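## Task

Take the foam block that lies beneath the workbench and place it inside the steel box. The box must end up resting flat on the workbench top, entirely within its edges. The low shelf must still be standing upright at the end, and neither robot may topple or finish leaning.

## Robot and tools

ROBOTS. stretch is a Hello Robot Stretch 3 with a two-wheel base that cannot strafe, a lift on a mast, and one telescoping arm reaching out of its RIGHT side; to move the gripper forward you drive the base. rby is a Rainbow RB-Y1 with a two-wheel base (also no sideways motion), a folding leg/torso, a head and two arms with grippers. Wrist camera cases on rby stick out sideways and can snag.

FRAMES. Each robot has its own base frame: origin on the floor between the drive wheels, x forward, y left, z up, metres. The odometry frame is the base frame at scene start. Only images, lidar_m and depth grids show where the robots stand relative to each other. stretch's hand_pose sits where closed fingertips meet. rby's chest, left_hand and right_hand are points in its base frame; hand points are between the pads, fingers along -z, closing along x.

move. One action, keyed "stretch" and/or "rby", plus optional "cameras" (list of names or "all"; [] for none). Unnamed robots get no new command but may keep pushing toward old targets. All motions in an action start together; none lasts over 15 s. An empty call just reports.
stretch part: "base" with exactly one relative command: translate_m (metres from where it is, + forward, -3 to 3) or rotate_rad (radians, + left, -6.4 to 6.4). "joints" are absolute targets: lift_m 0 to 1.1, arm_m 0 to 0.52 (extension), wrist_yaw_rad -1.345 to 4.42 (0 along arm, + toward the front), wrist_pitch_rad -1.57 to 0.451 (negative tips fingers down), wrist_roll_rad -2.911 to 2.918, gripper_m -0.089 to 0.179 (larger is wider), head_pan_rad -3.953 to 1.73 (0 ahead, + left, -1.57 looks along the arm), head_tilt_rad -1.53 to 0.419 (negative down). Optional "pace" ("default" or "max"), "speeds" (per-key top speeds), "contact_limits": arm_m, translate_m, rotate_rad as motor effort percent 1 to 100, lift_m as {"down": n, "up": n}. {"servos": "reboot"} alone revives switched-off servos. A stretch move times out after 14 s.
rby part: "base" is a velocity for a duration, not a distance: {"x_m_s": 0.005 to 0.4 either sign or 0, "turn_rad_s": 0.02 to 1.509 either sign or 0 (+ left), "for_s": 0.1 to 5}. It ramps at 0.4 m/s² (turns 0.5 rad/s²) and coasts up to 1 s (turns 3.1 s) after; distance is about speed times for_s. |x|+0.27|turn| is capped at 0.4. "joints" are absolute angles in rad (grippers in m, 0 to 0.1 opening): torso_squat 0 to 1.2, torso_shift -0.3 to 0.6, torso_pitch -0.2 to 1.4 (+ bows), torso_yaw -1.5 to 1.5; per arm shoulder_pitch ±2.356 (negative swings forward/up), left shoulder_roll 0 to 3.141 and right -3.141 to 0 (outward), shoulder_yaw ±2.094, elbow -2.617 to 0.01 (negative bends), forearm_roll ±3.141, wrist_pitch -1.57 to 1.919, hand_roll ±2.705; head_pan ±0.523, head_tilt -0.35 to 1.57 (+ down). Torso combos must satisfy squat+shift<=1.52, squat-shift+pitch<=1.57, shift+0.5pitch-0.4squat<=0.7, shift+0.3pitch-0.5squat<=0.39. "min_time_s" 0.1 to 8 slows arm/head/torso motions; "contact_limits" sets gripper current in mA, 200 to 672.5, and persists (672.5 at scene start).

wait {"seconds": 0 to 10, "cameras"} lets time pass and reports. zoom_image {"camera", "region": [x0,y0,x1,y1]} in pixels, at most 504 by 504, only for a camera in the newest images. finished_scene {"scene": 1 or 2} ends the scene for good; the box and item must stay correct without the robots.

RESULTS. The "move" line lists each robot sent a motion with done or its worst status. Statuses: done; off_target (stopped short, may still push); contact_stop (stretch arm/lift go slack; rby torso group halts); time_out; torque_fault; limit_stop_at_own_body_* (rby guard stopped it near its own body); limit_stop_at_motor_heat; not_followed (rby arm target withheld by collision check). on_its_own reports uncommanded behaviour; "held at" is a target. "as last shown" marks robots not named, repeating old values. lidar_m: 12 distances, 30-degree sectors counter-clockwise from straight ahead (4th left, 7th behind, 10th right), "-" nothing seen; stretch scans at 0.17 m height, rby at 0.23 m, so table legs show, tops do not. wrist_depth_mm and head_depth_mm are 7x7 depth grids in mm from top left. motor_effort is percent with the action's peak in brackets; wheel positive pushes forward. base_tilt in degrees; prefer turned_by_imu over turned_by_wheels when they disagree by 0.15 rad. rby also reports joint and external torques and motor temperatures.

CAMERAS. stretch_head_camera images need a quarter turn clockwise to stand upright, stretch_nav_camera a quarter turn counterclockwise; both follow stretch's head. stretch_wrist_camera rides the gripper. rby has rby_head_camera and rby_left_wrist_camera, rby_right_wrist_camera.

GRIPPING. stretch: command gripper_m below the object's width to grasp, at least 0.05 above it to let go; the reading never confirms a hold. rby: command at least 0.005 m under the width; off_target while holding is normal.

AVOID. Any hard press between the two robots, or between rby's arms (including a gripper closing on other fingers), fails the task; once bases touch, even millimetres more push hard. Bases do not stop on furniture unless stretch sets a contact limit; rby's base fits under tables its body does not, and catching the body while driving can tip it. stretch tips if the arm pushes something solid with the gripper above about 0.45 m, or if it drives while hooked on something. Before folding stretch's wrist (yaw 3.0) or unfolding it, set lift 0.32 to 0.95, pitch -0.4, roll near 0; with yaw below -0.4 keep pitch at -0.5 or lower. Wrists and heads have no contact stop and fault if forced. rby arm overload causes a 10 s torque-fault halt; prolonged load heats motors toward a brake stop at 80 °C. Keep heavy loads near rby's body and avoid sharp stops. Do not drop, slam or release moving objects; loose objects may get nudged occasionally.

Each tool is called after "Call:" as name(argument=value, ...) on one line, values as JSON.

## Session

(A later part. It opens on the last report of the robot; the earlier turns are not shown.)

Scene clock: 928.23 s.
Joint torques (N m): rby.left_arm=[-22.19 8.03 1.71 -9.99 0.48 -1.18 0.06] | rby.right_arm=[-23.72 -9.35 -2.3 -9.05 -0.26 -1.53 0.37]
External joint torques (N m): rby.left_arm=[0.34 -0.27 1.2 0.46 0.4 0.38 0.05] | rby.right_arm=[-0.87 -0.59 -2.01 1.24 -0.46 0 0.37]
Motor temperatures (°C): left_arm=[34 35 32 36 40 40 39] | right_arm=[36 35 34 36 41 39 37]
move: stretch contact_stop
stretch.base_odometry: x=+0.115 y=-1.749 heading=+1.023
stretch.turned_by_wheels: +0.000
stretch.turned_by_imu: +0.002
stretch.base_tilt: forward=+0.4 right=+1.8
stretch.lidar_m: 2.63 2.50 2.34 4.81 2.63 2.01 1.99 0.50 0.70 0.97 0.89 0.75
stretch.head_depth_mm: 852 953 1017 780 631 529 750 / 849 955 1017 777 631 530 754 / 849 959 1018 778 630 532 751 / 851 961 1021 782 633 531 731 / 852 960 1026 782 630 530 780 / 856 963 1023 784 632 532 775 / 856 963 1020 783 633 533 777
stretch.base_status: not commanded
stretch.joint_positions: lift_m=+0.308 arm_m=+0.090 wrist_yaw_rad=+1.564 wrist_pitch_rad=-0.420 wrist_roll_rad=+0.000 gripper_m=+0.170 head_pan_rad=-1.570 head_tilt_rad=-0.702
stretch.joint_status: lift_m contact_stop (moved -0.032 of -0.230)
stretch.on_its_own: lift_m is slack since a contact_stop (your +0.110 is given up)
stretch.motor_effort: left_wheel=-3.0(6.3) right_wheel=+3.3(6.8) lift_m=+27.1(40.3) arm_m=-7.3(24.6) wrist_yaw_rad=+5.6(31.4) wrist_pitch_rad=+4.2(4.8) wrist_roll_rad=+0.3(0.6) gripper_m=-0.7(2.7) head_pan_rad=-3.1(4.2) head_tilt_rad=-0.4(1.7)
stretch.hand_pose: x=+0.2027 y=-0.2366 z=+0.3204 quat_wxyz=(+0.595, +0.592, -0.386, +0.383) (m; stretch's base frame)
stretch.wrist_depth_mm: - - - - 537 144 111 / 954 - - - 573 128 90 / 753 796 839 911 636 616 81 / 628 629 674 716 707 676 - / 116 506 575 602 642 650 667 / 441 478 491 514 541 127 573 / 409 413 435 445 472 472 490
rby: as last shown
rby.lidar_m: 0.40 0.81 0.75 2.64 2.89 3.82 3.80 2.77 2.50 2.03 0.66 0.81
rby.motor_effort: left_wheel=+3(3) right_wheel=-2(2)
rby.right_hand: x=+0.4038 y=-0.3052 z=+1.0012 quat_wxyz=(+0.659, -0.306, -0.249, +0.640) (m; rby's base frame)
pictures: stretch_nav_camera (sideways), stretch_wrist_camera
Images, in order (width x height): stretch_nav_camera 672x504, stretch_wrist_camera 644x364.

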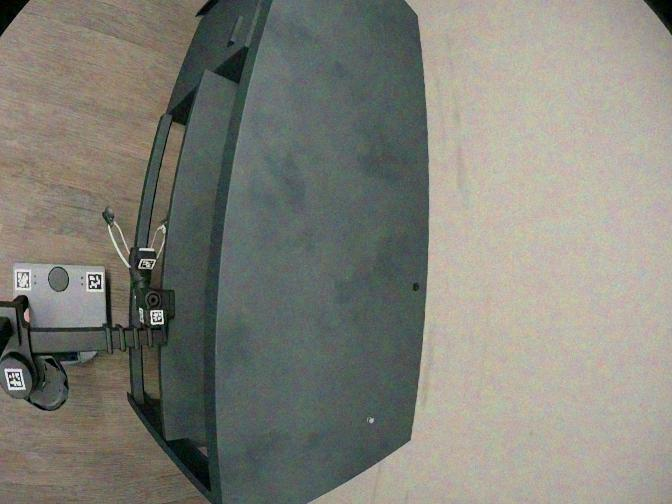

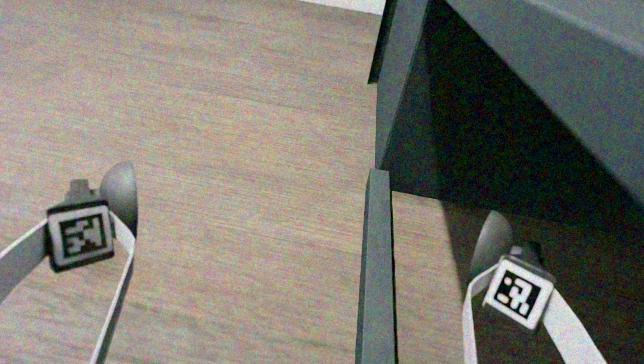

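Call:
move(stretch={"joints": {"lift_m": 0.36}}, rby={"base": {"x_m_s": 0.15, "for_s": 1.12}}, cameras=[])

Call:
move(stretch={"joints": {"gripper_m": 0.0, "arm_m": 0.075}}, rby={"joints": {"left_shoulder_roll_rad": 0.12, "right_shoulder_roll_rad": -0.1545, "torso_squat_rad": 0.6}})

Scene clock: 983.00 s.
Joint torques (N m): rby.left_arm=[-21.92 8.07 1.56 -10.01 0.55 -1.26 0.16] | rby.right_arm=[-23.99 -9.3 -2.16 -8.99 -0.2 -1.56 0.39]
External joint torques (N m): rby.left_arm=[0.62 -0.23 1.04 0.44 0.46 0.29 0.15] | rby.right_arm=[-1.13 -0.55 -1.87 1.3 -0.39 -0.03 0.4]
Motor temperatures (°C): left_arm=[34 35 32 36 40 40 39] | right_arm=[36 35 34 36 41 39 37]
move: stretch done; rby done
stretch.base_odometry: x=+0.115 y=-1.749 heading=+1.023
stretch.turned_by_wheels: +0.000
stretch.turned_by_imu: +0.001
stretch.base_tilt: forward=+0.4 right=+1.9
stretch.lidar_m: 2.63 2.54 2.46 4.82 2.62 2.01 1.99 0.50 0.70 0.97 0.89 0.75
stretch.head_depth_mm: 847 956 1021 779 632 530 750 / 854 960 1018 778 629 531 752 / 853 961 1019 783 632 530 619 / 852 956 1016 779 632 530 675 / 851 962 1023 777 635 529 778 / 855 958 1020 778 634 531 766 / 852 959 1021 780 633 531 780
stretch.base_status: not commanded
stretch.joint_positions: lift_m=+0.360 arm_m=+0.090 wrist_yaw_rad=+1.635 wrist_pitch_rad=-0.448 wrist_roll_rad=+0.021 gripper_m=+0.170 head_pan_rad=-1.570 head_tilt_rad=-0.702
stretch.joint_status: all done
stretch.on_its_own: wrist_yaw_rad is held at +1.619, not at your +1.570, by its stall guard, which is not easing now; wrist_yaw_rad is at rest, and its effort (-14.2) is outside its rest range (-9 to +9)
stretch.motor_effort: left_wheel=-1.6(3.4) right_wheel=+1.0(3.1) lift_m=+32.4(43.4) arm_m=+23.7(23.7) wrist_yaw_rad=-14.2(27.9) wrist_pitch_rad=+9.0(12.1) wrist_roll_rad=-6.7(7.0) gripper_m=+4.0(5.7) head_pan_rad=-3.0(4.0) head_tilt_rad=+3.0(3.3)
stretch.hand_pose: x=+0.1987 y=-0.2210 z=+0.3660 quat_wxyz=(+0.583, +0.614, -0.363, +0.389) (m; stretch's base frame)
stretch.wrist_depth_mm: - - - - - 292 325 / - - - - - 195 200 / 814 853 917 945 763 156 144 / 702 684 740 765 744 147 114 / 116 567 626 653 673 145 96 / 496 519 538 557 561 127 84 / 448 459 480 485 495 496 84
rby.base_odometry: x=-0.018 y=+1.698 heading=+2.461
rby.lidar_m: 0.23 0.70 0.66 2.61 2.87 3.99 3.97 2.90 2.57 1.62 0.60 0.65
rby.base_status: done (sent for 1.13 of 1.13 s)
rby.joint_positions: torso_squat_rad=+0.350 torso_shift_rad=+0.000 torso_pitch_rad=+0.000 torso_yaw_rad=+0.000 left_shoulder_pitch_rad=-0.755 left_shoulder_roll_rad=+0.220 left_shoulder_yaw_rad=+0.285 left_elbow_rad=-0.970 left_forearm_roll_rad=+0.057 left_wrist_pitch_rad=+0.921 left_hand_roll_rad=-1.651 left_gripper_m=+0.100 right_shoulder_pitch_rad=-0.755 right_shoulder_roll_rad=-0.220 right_shoulder_yaw_rad=-0.285 right_elbow_rad=-0.970 right_forearm_roll_rad=-0.057 right_wrist_pitch_rad=+0.921 right_hand_roll_rad=+1.651 right_gripper_m=+0.099 head_pan_rad=+0.000 head_tilt_rad=+0.900
rby.joint_status: not commanded
rby.motor_effort: left_wheel=+2(25) right_wheel=-2(17)
rby.chest: x=-0.2280 y=+0.0008 z=+1.2475 quat_wxyz=(+1.000, -0.001, +0.000, +0.000) (m; rby's base frame)
rby.left_hand: x=+0.4039 y=+0.3062 z=+1.0006 quat_wxyz=(+0.660, +0.305, -0.250, -0.640) (m; rby's base frame)
rby.right_hand: x=+0.4038 y=-0.3052 z=+1.0013 quat_wxyz=(+0.659, -0.306, -0.249, +0.640) (m; rby's base frame)
pictures: none
No camera images: "cameras" was empty.

Scene clock: 985.23 s.
Joint torques (N m): rby.left_arm=[-22.28 6.69 0.39 -9.88 0.26 -1.09 0.06] | rby.right_arm=[-23.64 -8.3 -0.98 -9.06 0.02 -1.53 0.41]
External joint torques (N m): rby.left_arm=[0.1 0.28 0.47 0.55 0.07 0.42 0.05] | rby.right_arm=[-0.87 -0.8 -1.06 1.22 -0.1 -0.02 0.42]
Motor temperatures (°C): left_arm=[34 35 32 36 40 40 39] | right_arm=[36 35 34 36 41 39 37]
move: stretch done; rby done
stretch.base_odometry: x=+0.115 y=-1.749 heading=+1.023
stretch.turned_by_wheels: +0.000
stretch.turned_by_imu: +0.001
stretch.base_tilt: forward=+0.5 right=+1.8
stretch.lidar_m: 2.63 2.53 2.45 4.83 2.62 2.01 1.99 0.50 0.70 0.97 0.89 0.75
stretch.head_depth_mm: 848 960 1020 780 633 531 749 / 852 957 1020 780 632 530 750 / 851 954 1018 783 632 531 688 / 849 963 1021 781 633 530 686 / 850 963 1021 783 633 532 762 / 852 959 1019 782 635 533 761 / 857 961 1022 784 634 532 781
stretch.base_status: not commanded
stretch.joint_positions: lift_m=+0.360 arm_m=+0.075 wrist_yaw_rad=+1.622 wrist_pitch_rad=-0.422 wrist_roll_rad=+0.007 gripper_m=+0.000 head_pan_rad=-1.570 head_tilt_rad=-0.700
stretch.joint_status: all done
stretch.on_its_own: wrist_yaw_rad is held at +1.619, not at your +1.570, by its stall guard, which is not easing now
stretch.motor_effort: left_wheel=-1.5(1.9) right_wheel=+0.7(1.4) lift_m=+18.7(31.5) arm_m=-20.4(23.8) wrist_yaw_rad=-2.8(13.8) wrist_pitch_rad=+4.4(9.3) wrist_roll_rad=-2.2(6.7) gripper_m=-1.3(96.2) head_pan_rad=-2.9(3.7) head_tilt_rad=+3.0(3.9)
stretch.hand_pose: x=+0.2022 y=-0.2087 z=+0.3718 quat_wxyz=(+0.583, +0.604, -0.371, +0.397) (m; stretch's base frame)
stretch.wrist_depth_mm: - - - - - 341 434 / - - - - - 239 245 / 828 891 926 - 855 190 160 / 697 727 766 822 715 657 128 / 586 626 132 137 724 710 108 / 512 540 526 536 595 618 97 / 462 445 479 491 516 536 94
rby.base_odometry: x=-0.018 y=+1.698 heading=+2.461
rby.lidar_m: 0.23 0.71 0.66 2.60 2.87 4.00 3.97 2.90 2.57 1.62 0.59 0.65
rby.base_status: not commanded
rby.joint_positions: torso_squat_rad=+0.600 torso_shift_rad=+0.000 torso_pitch_rad=+0.000 torso_yaw_rad=+0.000 left_shoulder_pitch_rad=-0.755 left_shoulder_roll_rad=+0.120 left_shoulder_yaw_rad=+0.285 left_elbow_rad=-0.970 left_forearm_roll_rad=+0.057 left_wrist_pitch_rad=+0.921 left_hand_roll_rad=-1.651 left_gripper_m=+0.100 right_shoulder_pitch_rad=-0.755 right_shoulder_roll_rad=-0.154 right_shoulder_yaw_rad=-0.285 right_elbow_rad=-0.970 right_forearm_roll_rad=-0.057 right_wrist_pitch_rad=+0.921 right_hand_roll_rad=+1.651 right_gripper_m=+0.099 head_pan_rad=+0.000 head_tilt_rad=+0.900
rby.joint_status: all done
rby.motor_effort: left_wheel=+3(4) right_wheel=-3(3)
rby.chest: x=-0.2281 y=+0.0008 z=+1.1677 quat_wxyz=(+1.000, -0.001, +0.000, +0.000) (m; rby's base frame)
rby.left_hand: x=+0.3994 y=+0.2410 z=+0.9023 quat_wxyz=(+0.652, +0.265, -0.275, -0.655) (m; rby's base frame)
rby.right_hand: x=+0.4014 y=-0.2628 z=+0.9087 quat_wxyz=(+0.655, -0.280, -0.266, +0.650) (m; rby's base frame)
pictures: rby_head_camera, rby_left_wrist_camera, rby_right_wrist_camera, stretch_head_camera (sideways), stretch_nav_camera (sideways), stretch_wrist_camera
Images, in order (width x height): rby_head_camera 896x504, rby_left_wrist_camera 644x364, rby_right_wrist_camera 644x364, stretch_head_camera 896x504, stretch_nav_camera 672x504, stretch_wrist_camera 644x364.

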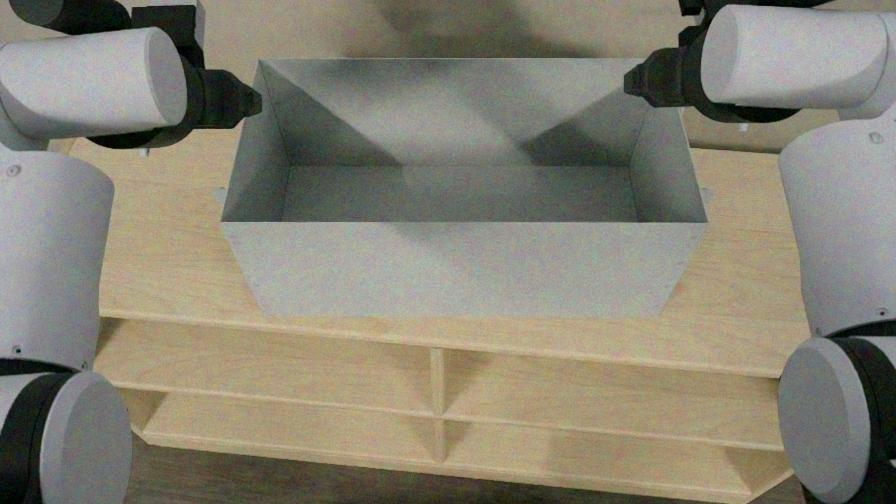

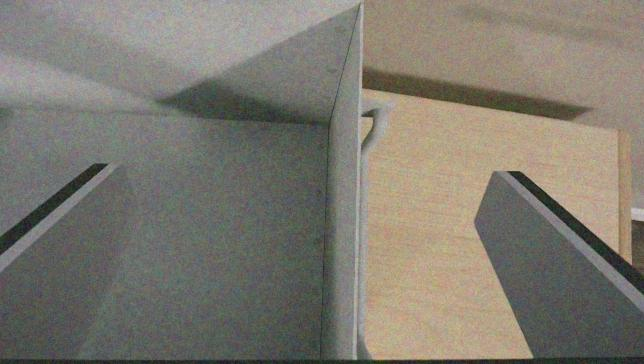

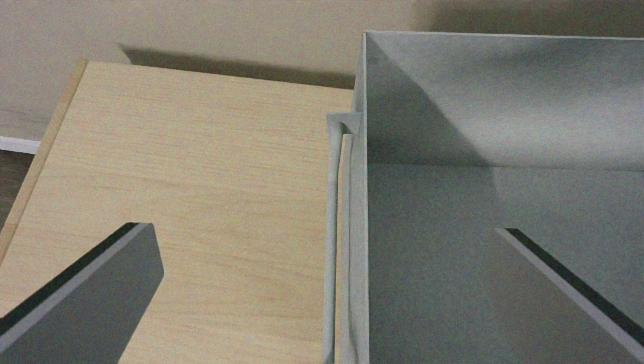

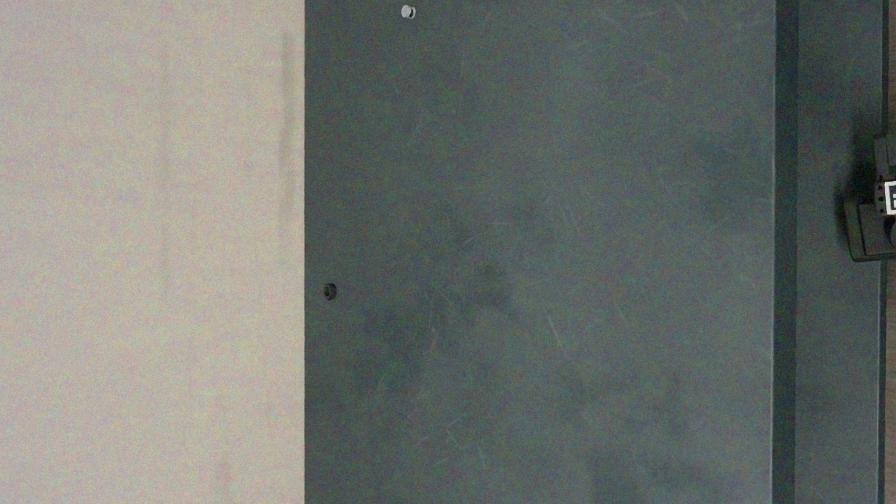

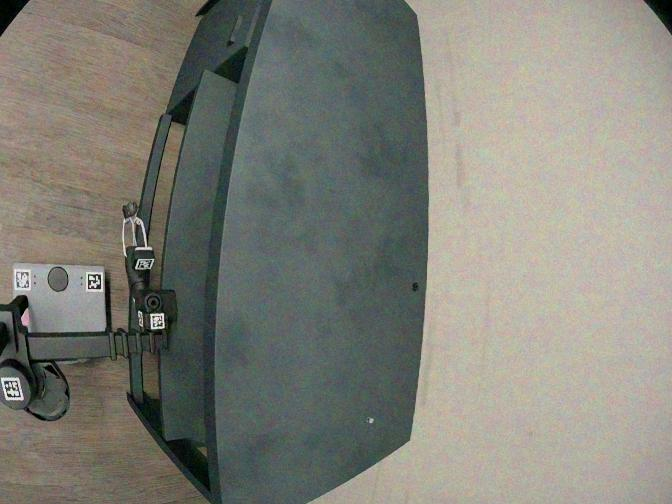

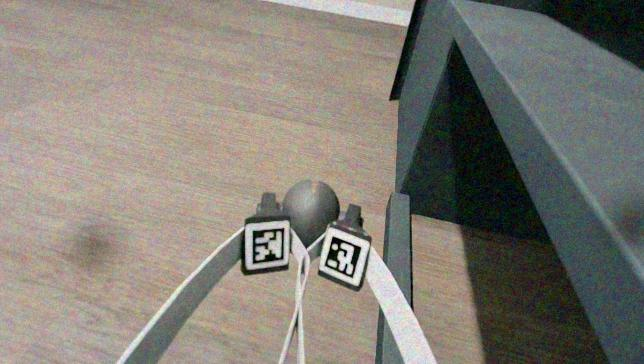

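Call:
zoom_image(camera="rby_head_camera", region=[0, 0, 300, 170])

Call:
zoom_image(camera="rby_right_wrist_camera", region=[160, 0, 520, 364])

Call:
move(stretch={"joints": {"lift_m": 0.1, "wrist_yaw_rad": 1.7}}, cameras=["stretch_nav_camera", "stretch_wrist_camera"])

Scaled by 1.680.

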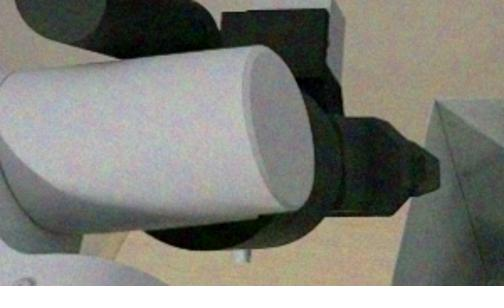

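Scaled by 1.385 from the camera's 644x364 image, which has a finer 828x468 frame.

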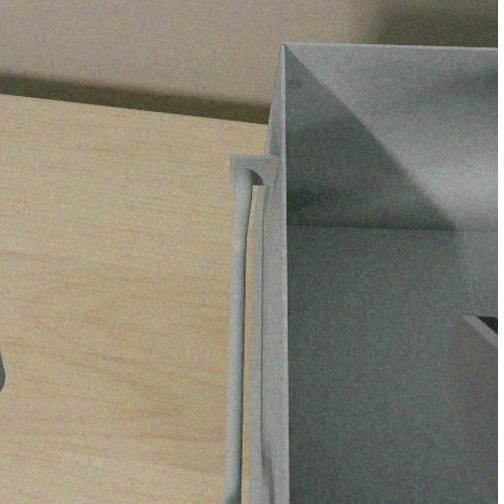

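Scene clock: 1047.83 s.
Joint torques (N m): rby.left_arm=[-22.38 6.6 0.45 -9.9 0.31 -1.19 -0.06] | rby.right_arm=[-23.64 -8.15 -0.88 -9.01 0.06 -1.56 0.36]
External joint torques (N m): rby.left_arm=[0 0.19 0.53 0.53 0.11 0.33 -0.07] | rby.right_arm=[-0.86 -0.65 -0.96 1.27 -0.06 -0.05 0.37]
Motor temperatures (°C): left_arm=[34 34 32 36 40 40 39] | right_arm=[36 35 34 36 41 39 37]
move: stretch contact_stop
stretch.base_odometry: x=+0.115 y=-1.749 heading=+1.023
stretch.turned_by_wheels: +0.000
stretch.turned_by_imu: +0.002
stretch.base_tilt: forward=+0.5 right=+1.9
stretch.lidar_m: 2.63 2.53 2.45 4.80 2.62 2.02 1.99 0.50 0.71 0.97 0.89 0.75
stretch.head_depth_mm: 850 953 1021 781 631 531 750 / 853 959 1023 782 634 531 752 / 848 954 1033 783 633 533 750 / 852 961 1027 783 634 532 749 / 853 959 1027 784 634 533 752 / 855 961 1023 785 636 533 753 / 854 955 1031 785 637 532 757
stretch.base_status: not commanded
stretch.joint_positions: lift_m=+0.308 arm_m=+0.075 wrist_yaw_rad=+1.691 wrist_pitch_rad=-0.420 wrist_roll_rad=+0.006 gripper_m=+0.000 head_pan_rad=-1.570 head_tilt_rad=-0.698
stretch.joint_status: lift_m contact_stop (moved -0.052 of -0.260); the others done
stretch.on_its_own: lift_m is slack since a contact_stop (your +0.100 is given up)
stretch.motor_effort: left_wheel=-2.2(4.7) right_wheel=+3.3(3.8) lift_m=+27.3(36.2) arm_m=+5.0(21.6) wrist_yaw_rad=+7.4(25.1) wrist_pitch_rad=+4.3(4.5) wrist_roll_rad=-1.8(2.3) gripper_m=-1.1(2.5) head_pan_rad=-2.8(3.6) head_tilt_rad=+1.5(3.8)
stretch.hand_pose: x=+0.2012 y=-0.1930 z=+0.3204 quat_wxyz=(+0.568, +0.616, -0.350, +0.418) (m; stretch's base frame)
stretch.wrist_depth_mm: - - - - - 488 163 / 961 - - - - 532 497 / 756 798 839 897 947 576 545 / 621 651 696 726 730 632 594 / 523 552 132 137 624 657 640 / 457 481 474 482 539 557 583 / 412 397 435 444 446 485 503
rby: as last shown
rby.lidar_m: 0.23 0.69 0.66 2.61 2.87 4.00 3.96 2.90 2.56 1.62 0.60 0.65
rby.motor_effort: left_wheel=+3(4) right_wheel=-2(3)
pictures: stretch_nav_camera (sideways), stretch_wrist_camera
Images, in order (width x height): stretch_nav_camera 672x504, stretch_wrist_camera 644x364.

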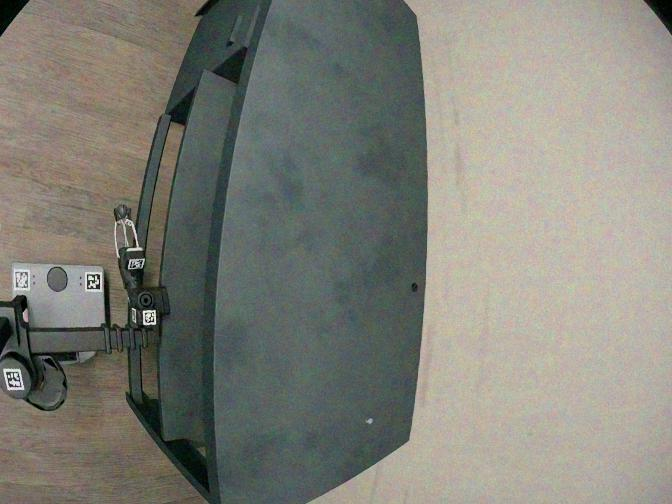

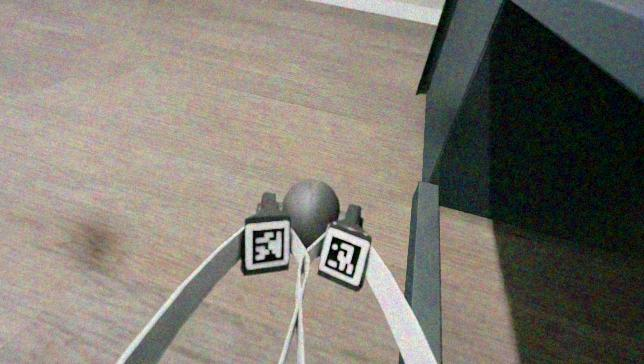

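Call:
move(stretch={"joints": {"lift_m": 0.37, "arm_m": 0.02, "wrist_pitch_rad": 0.0}}, rby={"joints": {"torso_yaw_rad": 0.031, "torso_squat_rad": 0.74}, "min_time_s": 1.5}, cameras=["rby_head_camera", "rby_left_wrist_camera", "rby_right_wrist_camera", "stretch_nav_camera"])

Call:
move(stretch={"joints": {"lift_m": 0.15}}, cameras=["stretch_nav_camera", "stretch_wrist_camera"])

Scene clock: 1125.07 s.
Joint torques (N m): rby.left_arm=[-22.18 6.91 0.42 -9.78 0.3 -1.17 0.11] | rby.right_arm=[-23.8 -8.08 -0.89 -9.08 0.08 -1.6 0.37]
External joint torques (N m): rby.left_arm=[0.2 0.5 0.5 0.65 0.1 0.35 0.1] | rby.right_arm=[-1.02 -0.58 -0.97 1.21 -0.04 -0.09 0.37]
Motor temperatures (°C): left_arm=[34 34 32 36 40 40 39] | right_arm=[36 35 34 36 41 39 37]
move: stretch done; rby done
stretch.base_odometry: x=+0.115 y=-1.749 heading=+1.023
stretch.turned_by_wheels: +0.000
stretch.turned_by_imu: +0.001
stretch.base_tilt: forward=+0.4 right=+1.8
stretch.lidar_m: 2.64 2.53 2.45 4.81 2.62 2.02 1.99 0.50 0.71 0.96 0.89 0.75
stretch.head_depth_mm: 847 954 1024 783 634 531 750 / 846 953 1027 784 630 532 749 / 851 954 1028 783 635 533 749 / 854 959 1025 784 633 533 749 / 853 959 1026 783 637 533 750 / 852 962 1034 786 634 533 753 / 857 961 1033 785 635 532 757
stretch.base_status: not commanded
stretch.joint_positions: lift_m=+0.370 arm_m=+0.020 wrist_yaw_rad=+1.697 wrist_pitch_rad=-0.024 wrist_roll_rad=+0.006 gripper_m=+0.000 head_pan_rad=-1.570 head_tilt_rad=-0.698
stretch.joint_status: all done
stretch.motor_effort: left_wheel=-2.2(2.7) right_wheel=+3.9(4.0) lift_m=+36.9(39.0) arm_m=-21.0(24.6) wrist_yaw_rad=+2.3(7.4) wrist_pitch_rad=+5.0(7.4) wrist_roll_rad=-1.9(2.2) gripper_m=-2.1(3.8) head_pan_rad=-2.6(3.5) head_tilt_rad=-2.0(2.3)
stretch.hand_pose: x=+0.2322 y=-0.1328 z=+0.4785 quat_wxyz=(+0.473, +0.538, -0.462, +0.523) (m; stretch's base frame)
stretch.wrist_depth_mm: - - - - - 772 664 / - - - - - - - / - - - - - 527 514 / - - - - - 546 521 / - - 131 137 - 387 364 / 808 865 849 853 - 605 259 / 681 644 731 762 661 614 205
rby.base_odometry: x=-0.018 y=+1.698 heading=+2.461
rby.lidar_m: 0.24 0.70 0.66 2.61 2.87 3.99 3.96 2.91 2.57 1.62 0.59 0.66
rby.base_status: not commanded
rby.joint_positions: torso_squat_rad=+0.740 torso_shift_rad=+0.000 torso_pitch_rad=+0.000 torso_yaw_rad=+0.031 left_shoulder_pitch_rad=-0.755 left_shoulder_roll_rad=+0.120 left_shoulder_yaw_rad=+0.285 left_elbow_rad=-0.970 left_forearm_roll_rad=+0.057 left_wrist_pitch_rad=+0.921 left_hand_roll_rad=-1.651 left_gripper_m=+0.100 right_shoulder_pitch_rad=-0.755 right_shoulder_roll_rad=-0.154 right_shoulder_yaw_rad=-0.285 right_elbow_rad=-0.970 right_forearm_roll_rad=-0.057 right_wrist_pitch_rad=+0.921 right_hand_roll_rad=+1.651 right_gripper_m=+0.099 head_pan_rad=+0.000 head_tilt_rad=+0.900
rby.joint_status: all done
rby.motor_effort: left_wheel=+4(4) right_wheel=-3(3)
rby.chest: x=-0.2281 y=+0.0007 z=+1.1069 quat_wxyz=(+1.000, -0.001, +0.000, +0.015) (m; rby's base frame)
rby.left_hand: x=+0.3916 y=+0.2602 z=+0.8415 quat_wxyz=(+0.662, +0.269, -0.271, -0.645) (m; rby's base frame)
rby.right_hand: x=+0.4092 y=-0.2432 z=+0.8479 quat_wxyz=(+0.644, -0.275, -0.270, +0.660) (m; rby's base frame)
pictures: rby_head_camera, rby_left_wrist_camera, rby_right_wrist_camera, stretch_nav_camera (sideways)
Images, in order (width x height): rby_head_camera 896x504, rby_left_wrist_camera 644x364, rby_right_wrist_camera 644x364, stretch_nav_camera 672x504.

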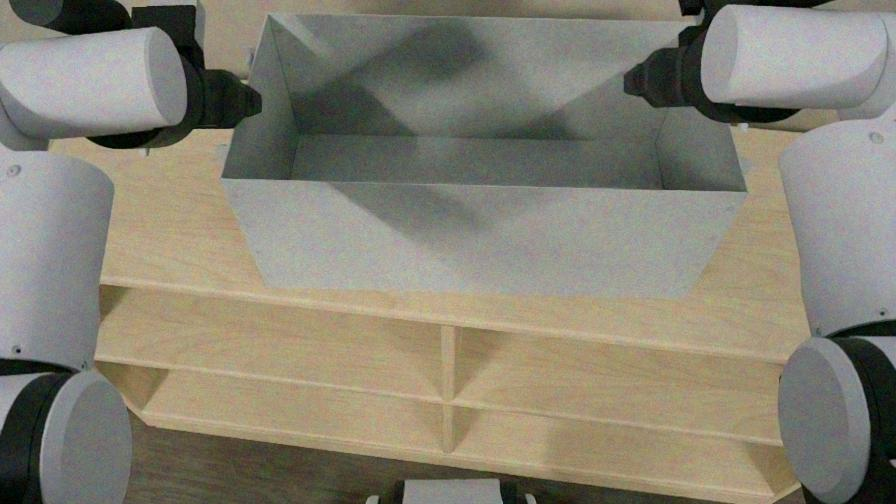

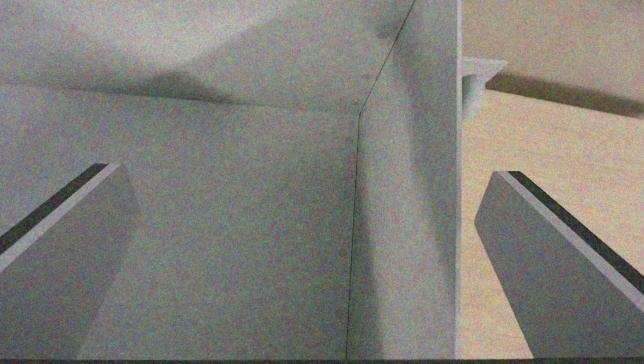

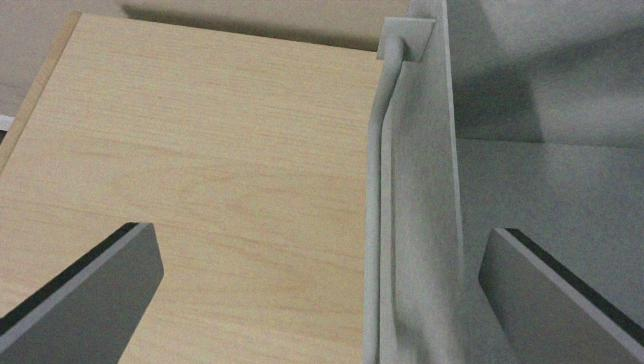

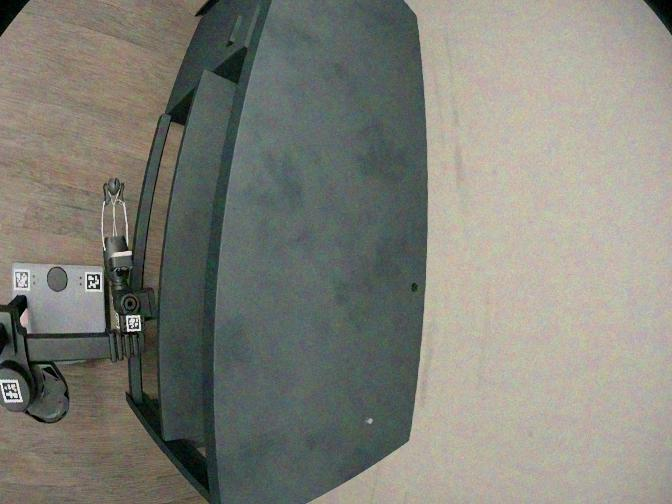

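Scene clock: 1127.90 s.
Joint torques (N m): rby.left_arm=[-22.22 6.98 0.08 -10 0.43 -1.16 0.07] | rby.right_arm=[-23.86 -8.11 -0.88 -8.96 0.08 -1.53 0.29]
External joint torques (N m): rby.left_arm=[0.16 0.57 0.16 0.43 0.24 0.36 0.06] | rby.right_arm=[-1.09 -0.62 -0.96 1.32 -0.04 -0.03 0.29]
Motor temperatures (°C): left_arm=[34 34 32 36 40 40 39] | right_arm=[36 35 34 36 41 38 37]
move: stretch done
stretch.base_odometry: x=+0.115 y=-1.749 heading=+1.023
stretch.turned_by_wheels: +0.000
stretch.turned_by_imu: +0.001
stretch.base_tilt: forward=+0.4 right=+1.8
stretch.lidar_m: 2.64 2.53 2.46 4.81 2.62 2.02 1.99 0.50 0.70 0.97 0.89 0.75
stretch.head_depth_mm: 847 954 1023 782 634 531 748 / 851 954 1027 780 632 531 749 / 851 954 1027 781 635 531 749 / 854 957 1029 782 633 531 753 / 850 957 1033 787 634 533 748 / 852 956 1028 787 633 531 754 / 853 961 1025 786 635 533 755
stretch.base_status: not commanded
stretch.joint_positions: lift_m=+0.150 arm_m=+0.020 wrist_yaw_rad=+1.697 wrist_pitch_rad=-0.023 wrist_roll_rad=+0.006 gripper_m=+0.000 head_pan_rad=-1.570 head_tilt_rad=-0.698
stretch.joint_status: all done
stretch.motor_effort: left_wheel=-2.2(2.7) right_wheel=+3.7(4.1) lift_m=+18.6(34.0) arm_m=-20.6(22.7) wrist_yaw_rad=+2.3(3.0) wrist_pitch_rad=+4.8(5.0) wrist_roll_rad=-1.8(2.0) gripper_m=-1.1(2.9) head_pan_rad=-2.1(3.5) head_tilt_rad=-4.2(4.2)
stretch.hand_pose: x=+0.2322 y=-0.1328 z=+0.2587 quat_wxyz=(+0.473, +0.538, -0.462, +0.524) (m; stretch's base frame)
stretch.wrist_depth_mm: - - - - - 601 291 / - - - - - 514 491 / - - - - - 535 510 / 874 959 - - - 549 526 / 616 668 132 137 839 575 541 / 478 519 498 503 612 589 567 / 395 370 431 444 467 516 534
rby: as last shown
rby.lidar_m: 0.23 0.70 0.66 2.61 2.86 4.00 3.97 2.87 2.56 1.62 0.59 0.64
rby.motor_effort: left_wheel=+3(4) right_wheel=-3(3)
pictures: stretch_nav_camera (sideways), stretch_wrist_camera
Images, in order (width x height): stretch_nav_camera 672x504, stretch_wrist_camera 644x364.

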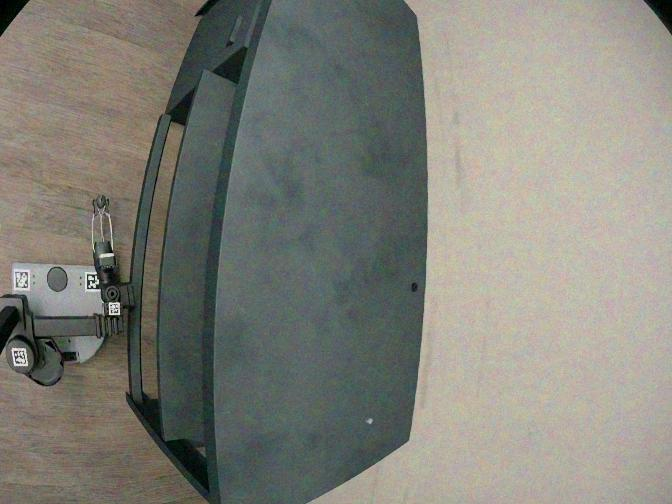

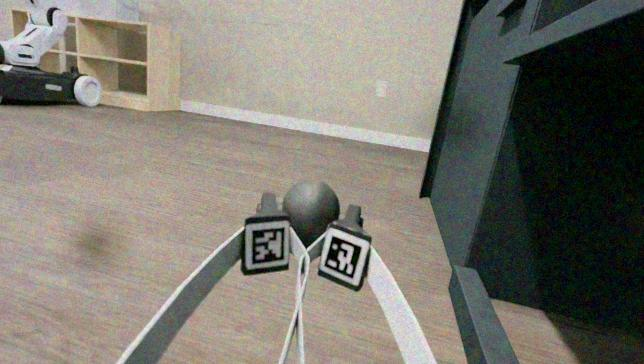

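Call:
move(stretch={"joints": {"arm_m": 0.14}}, rby={"joints": {"torso_yaw_rad": -0.04, "torso_squat_rad": 0.69, "left_gripper_m": 0.09}, "min_time_s": 1.5}, cameras=["rby_head_camera", "rby_left_wrist_camera", "rby_right_wrist_camera", "stretch_nav_camera", "stretch_wrist_camera"])

Scene clock: 1191.73 s.
Joint torques (N m): rby.left_arm=[-21.97 6.73 0.37 -9.87 0.16 -1.17 0.11] | rby.right_arm=[-23.89 -8.08 -0.81 -9.06 -0.02 -1.51 0.33]
External joint torques (N m): rby.left_arm=[0.4 0.32 0.45 0.56 -0.03 0.34 0.1] | rby.right_arm=[-1.12 -0.58 -0.89 1.22 -0.14 -0.01 0.33]
Motor temperatures (°C): left_arm=[34 34 32 36 40 40 39] | right_arm=[36 35 34 36 41 38 37]
move: stretch done; rby done
stretch.base_odometry: x=+0.115 y=-1.749 heading=+1.023
stretch.turned_by_wheels: +0.000
stretch.turned_by_imu: +0.001
stretch.base_tilt: forward=+0.4 right=+1.9
stretch.lidar_m: 2.63 2.53 2.45 4.81 2.62 2.02 1.99 0.50 0.71 0.96 0.89 0.75
stretch.head_depth_mm: 848 954 1022 778 630 531 750 / 848 955 1022 785 633 532 750 / 852 956 1020 781 633 532 748 / 853 961 1024 784 632 532 752 / 852 956 1017 785 633 532 756 / 851 958 1031 786 633 532 763 / 854 963 1020 784 634 531 767
stretch.base_status: not commanded
stretch.joint_positions: lift_m=+0.150 arm_m=+0.140 wrist_yaw_rad=+1.698 wrist_pitch_rad=-0.023 wrist_roll_rad=+0.006 gripper_m=+0.000 head_pan_rad=-1.570 head_tilt_rad=-0.700
stretch.joint_status: all done
stretch.motor_effort: left_wheel=-2.5(2.6) right_wheel=+3.6(4.1) lift_m=+18.8(19.0) arm_m=+21.3(24.8) wrist_yaw_rad=+1.7(2.7) wrist_pitch_rad=+4.6(4.9) wrist_roll_rad=-1.6(1.9) gripper_m=-1.1(2.4) head_pan_rad=-2.1(3.1) head_tilt_rad=-5.9(6.4)
stretch.hand_pose: x=+0.2322 y=-0.2526 z=+0.2587 quat_wxyz=(+0.472, +0.538, -0.462, +0.524) (m; stretch's base frame)
stretch.wrist_depth_mm: - - - - - 308 268 / - - - - - 514 483 / - - - - - 529 501 / 874 948 - - 594 540 514 / 613 665 132 137 605 566 534 / 474 517 497 510 591 585 553 / 397 371 435 442 467 505 534
rby.base_odometry: x=-0.018 y=+1.698 heading=+2.461
rby.lidar_m: 0.22 0.71 0.66 2.61 2.87 3.99 3.97 2.89 2.56 1.63 0.60 0.65
rby.base_status: not commanded
rby.joint_positions: torso_squat_rad=+0.690 torso_shift_rad=+0.000 torso_pitch_rad=+0.000 torso_yaw_rad=-0.040 left_shoulder_pitch_rad=-0.755 left_shoulder_roll_rad=+0.120 left_shoulder_yaw_rad=+0.285 left_elbow_rad=-0.970 left_forearm_roll_rad=+0.057 left_wrist_pitch_rad=+0.921 left_hand_roll_rad=-1.651 left_gripper_m=+0.090 right_shoulder_pitch_rad=-0.755 right_shoulder_roll_rad=-0.154 right_shoulder_yaw_rad=-0.285 right_elbow_rad=-0.970 right_forearm_roll_rad=-0.057 right_wrist_pitch_rad=+0.921 right_hand_roll_rad=+1.651 right_gripper_m=+0.099 head_pan_rad=+0.000 head_tilt_rad=+0.900
rby.joint_status: all done
rby.motor_effort: left_wheel=+3(4) right_wheel=-2(3)
rby.chest: x=-0.2280 y=+0.0007 z=+1.1298 quat_wxyz=(+1.000, -0.001, +0.000, -0.020) (m; rby's base frame)
rby.left_hand: x=+0.4085 y=+0.2158 z=+0.8642 quat_wxyz=(+0.639, +0.259, -0.280, -0.668) (m; rby's base frame)
rby.right_hand: x=+0.3905 y=-0.2877 z=+0.8707 quat_wxyz=(+0.667, -0.285, -0.260, +0.637) (m; rby's base frame)
pictures: rby_head_camera, rby_left_wrist_camera, rby_right_wrist_camera, stretch_nav_camera (sideways), stretch_wrist_camera
Images, in order (width x height): rby_head_camera 896x504, rby_left_wrist_camera 644x364, rby_right_wrist_camera 644x364, stretch_nav_camera 672x504, stretch_wrist_camera 644x364.

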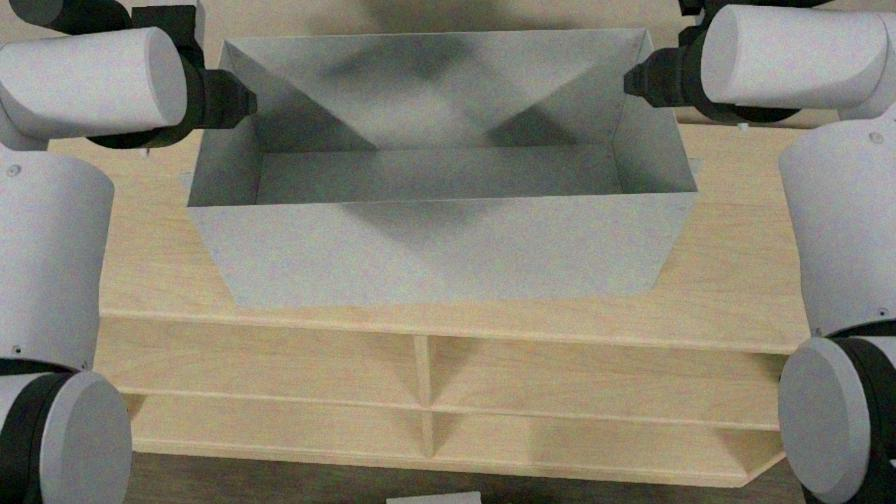

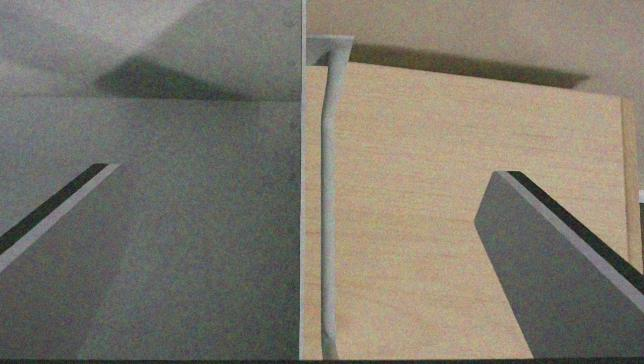

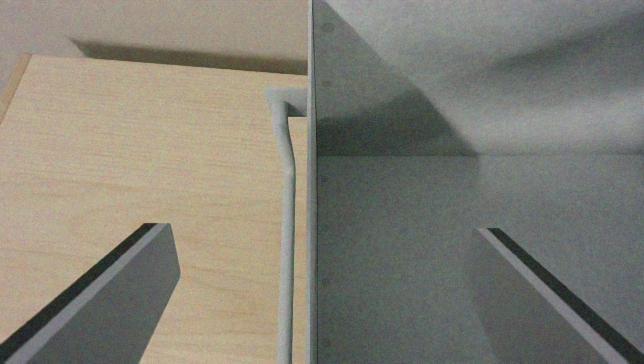

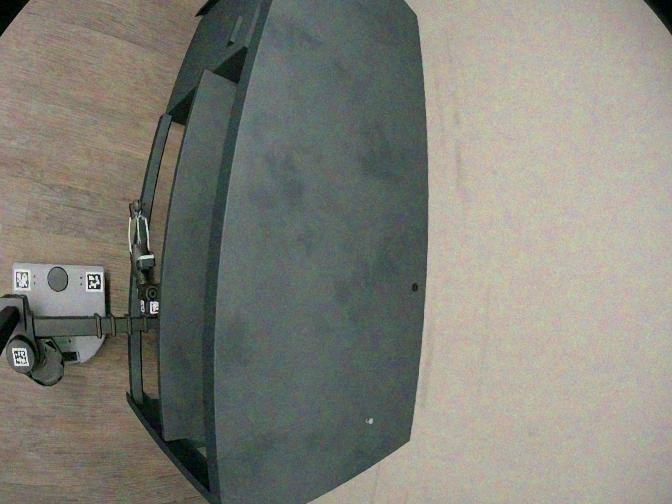

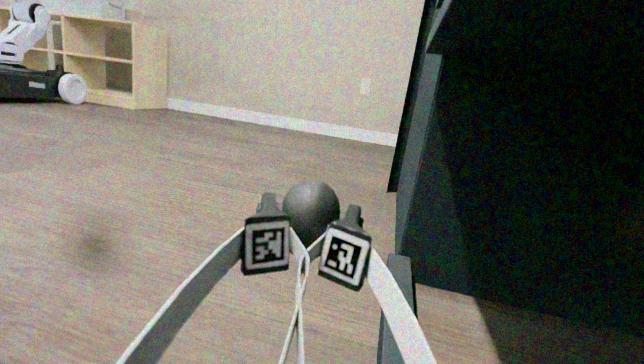

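Call:
move(stretch={"joints": {"wrist_yaw_rad": 0.6}}, rby={"joints": {"torso_squat_rad": 0.83, "left_gripper_m": 0.1}, "min_time_s": 1.5}, cameras=["rby_head_camera", "rby_left_wrist_camera", "rby_right_wrist_camera", "stretch_wrist_camera", "stretch_nav_camera"])

Scene clock: 1208.67 s.
Joint torques (N m): rby.left_arm=[12.38 -3.1 0.3 13.57 0.26 6.3 -0.04] | rby.right_arm=[-7.13 -2.76 -0.86 0.89 -0.05 1.8 0.31]
External joint torques (N m): rby.left_arm=[35.07 -9.64 0.37 24.04 0.07 7.85 -0.05] | rby.right_arm=[15.92 4.78 -0.96 11.2 -0.17 3.33 0.32]
Motor temperatures (°C): left_arm=[34 34 32 36 40 40 39] | right_arm=[36 35 34 36 41 38 37]
move: stretch done; rby contact_stop
stretch.base_odometry: x=+0.115 y=-1.749 heading=+1.023
stretch.turned_by_wheels: +0.000
stretch.turned_by_imu: +0.001
stretch.base_tilt: forward=+0.4 right=+1.8
stretch.lidar_m: 2.63 2.54 2.45 4.81 2.62 2.01 1.99 0.50 0.71 0.97 0.89 0.75
stretch.head_depth_mm: 854 957 1018 780 628 529 750 / 854 956 1016 779 633 531 748 / 853 959 1020 780 632 532 747 / 851 963 1022 784 633 530 752 / 854 963 1025 781 634 532 756 / 854 964 1020 782 632 532 761 / 852 963 1024 786 635 532 780
stretch.base_status: not commanded
stretch.joint_positions: lift_m=+0.150 arm_m=+0.140 wrist_yaw_rad=+0.603 wrist_pitch_rad=-0.023 wrist_roll_rad=+0.006 gripper_m=+0.000 head_pan_rad=-1.570 head_tilt_rad=-0.700
stretch.joint_status: all done
stretch.motor_effort: left_wheel=-2.3(2.6) right_wheel=+3.7(4.0) lift_m=+19.6(19.8) arm_m=+21.2(22.8) wrist_yaw_rad=-2.8(6.1) wrist_pitch_rad=+4.5(4.9) wrist_roll_rad=-1.7(1.9) gripper_m=-1.1(2.7) head_pan_rad=-3.0(3.2) head_tilt_rad=-6.2(6.8)
stretch.hand_pose: x=+0.1236 y=-0.4955 z=+0.2587 quat_wxyz=(+0.676, +0.219, -0.674, +0.201) (m; stretch's base frame)
stretch.wrist_depth_mm: 460 531 605 360 334 307 263 / 475 560 694 777 624 533 444 / 490 577 740 790 636 549 467 / 512 609 765 765 662 552 474 / 533 616 132 137 663 560 476 / 477 516 493 508 622 571 485 / 398 371 432 447 462 502 487
rby.base_odometry: x=-0.018 y=+1.698 heading=+2.461
rby.lidar_m: 0.23 0.70 0.65 2.60 2.88 3.99 3.96 2.90 2.57 1.63 0.60 0.66
rby.base_status: not commanded
rby.joint_positions: torso_squat_rad=+0.827 torso_shift_rad=-0.005 torso_pitch_rad=-0.014 torso_yaw_rad=-0.040 left_shoulder_pitch_rad=-0.764 left_shoulder_roll_rad=+0.122 left_shoulder_yaw_rad=+0.285 left_elbow_rad=-0.976 left_forearm_roll_rad=+0.057 left_wrist_pitch_rad=+0.919 left_hand_roll_rad=-1.651 left_gripper_m=+0.100 right_shoulder_pitch_rad=-0.759 right_shoulder_roll_rad=-0.156 right_shoulder_yaw_rad=-0.285 right_elbow_rad=-0.973 right_forearm_roll_rad=-0.057 right_wrist_pitch_rad=+0.920 right_hand_roll_rad=+1.651 right_gripper_m=+0.099 head_pan_rad=+0.000 head_tilt_rad=+0.900
rby.joint_status: torso_squat_rad contact_stop (moved +0.137 of +0.140); the others done
rby.motor_effort: left_wheel=+4(13) right_wheel=-3(10)
rby.chest: x=-0.2347 y=+0.0006 z=+1.0639 quat_wxyz=(+1.000, +0.000, -0.007, -0.020) (m; rby's base frame)
rby.left_hand: x=+0.4096 y=+0.2155 z=+0.8157 quat_wxyz=(+0.634, +0.270, -0.289, -0.664) (m; rby's base frame)
rby.right_hand: x=+0.3892 y=-0.2878 z=+0.8174 quat_wxyz=(+0.664, -0.292, -0.267, +0.634) (m; rby's base frame)
pictures: rby_head_camera, rby_left_wrist_camera, rby_right_wrist_camera, stretch_nav_camera (sideways), stretch_wrist_camera
Images, in order (width x height): rby_head_camera 896x504, rby_left_wrist_camera 644x364, rby_right_wrist_camera 644x364, stretch_nav_camera 672x504, stretch_wrist_camera 644x364.

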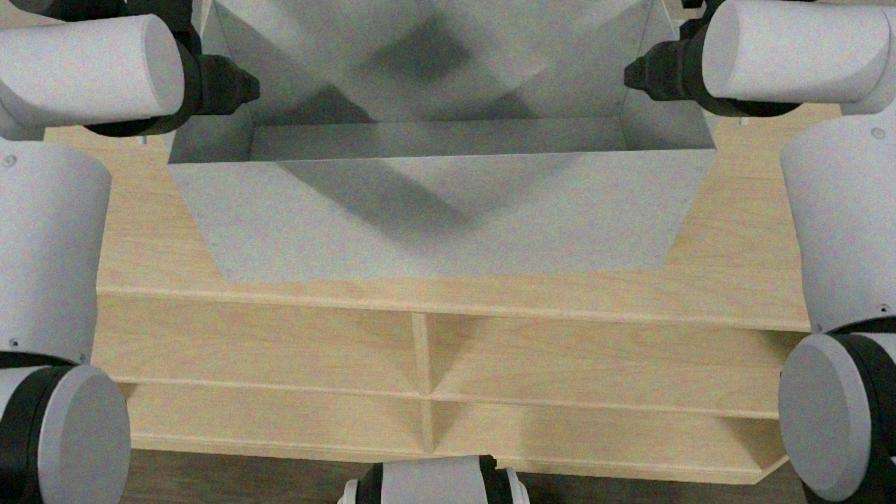

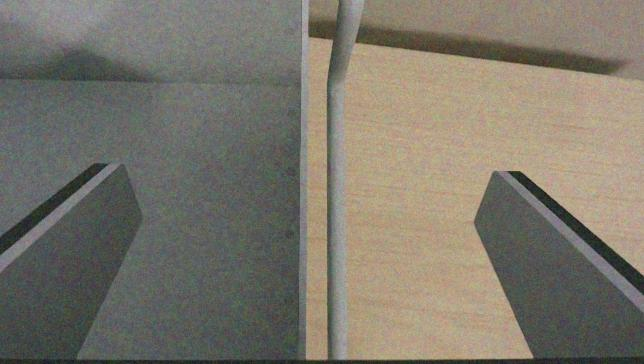

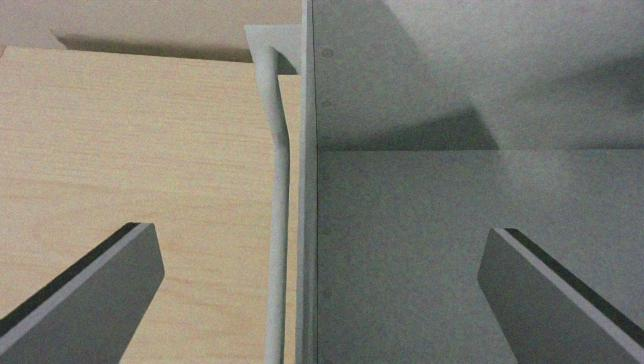

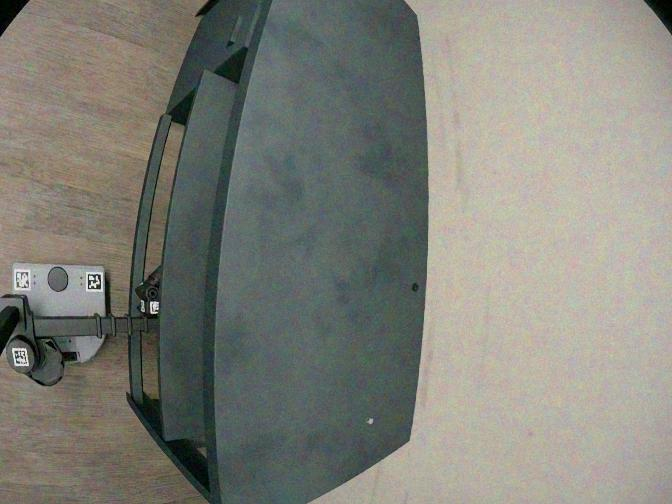

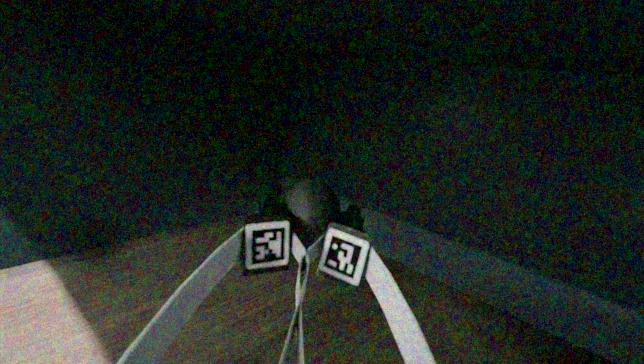

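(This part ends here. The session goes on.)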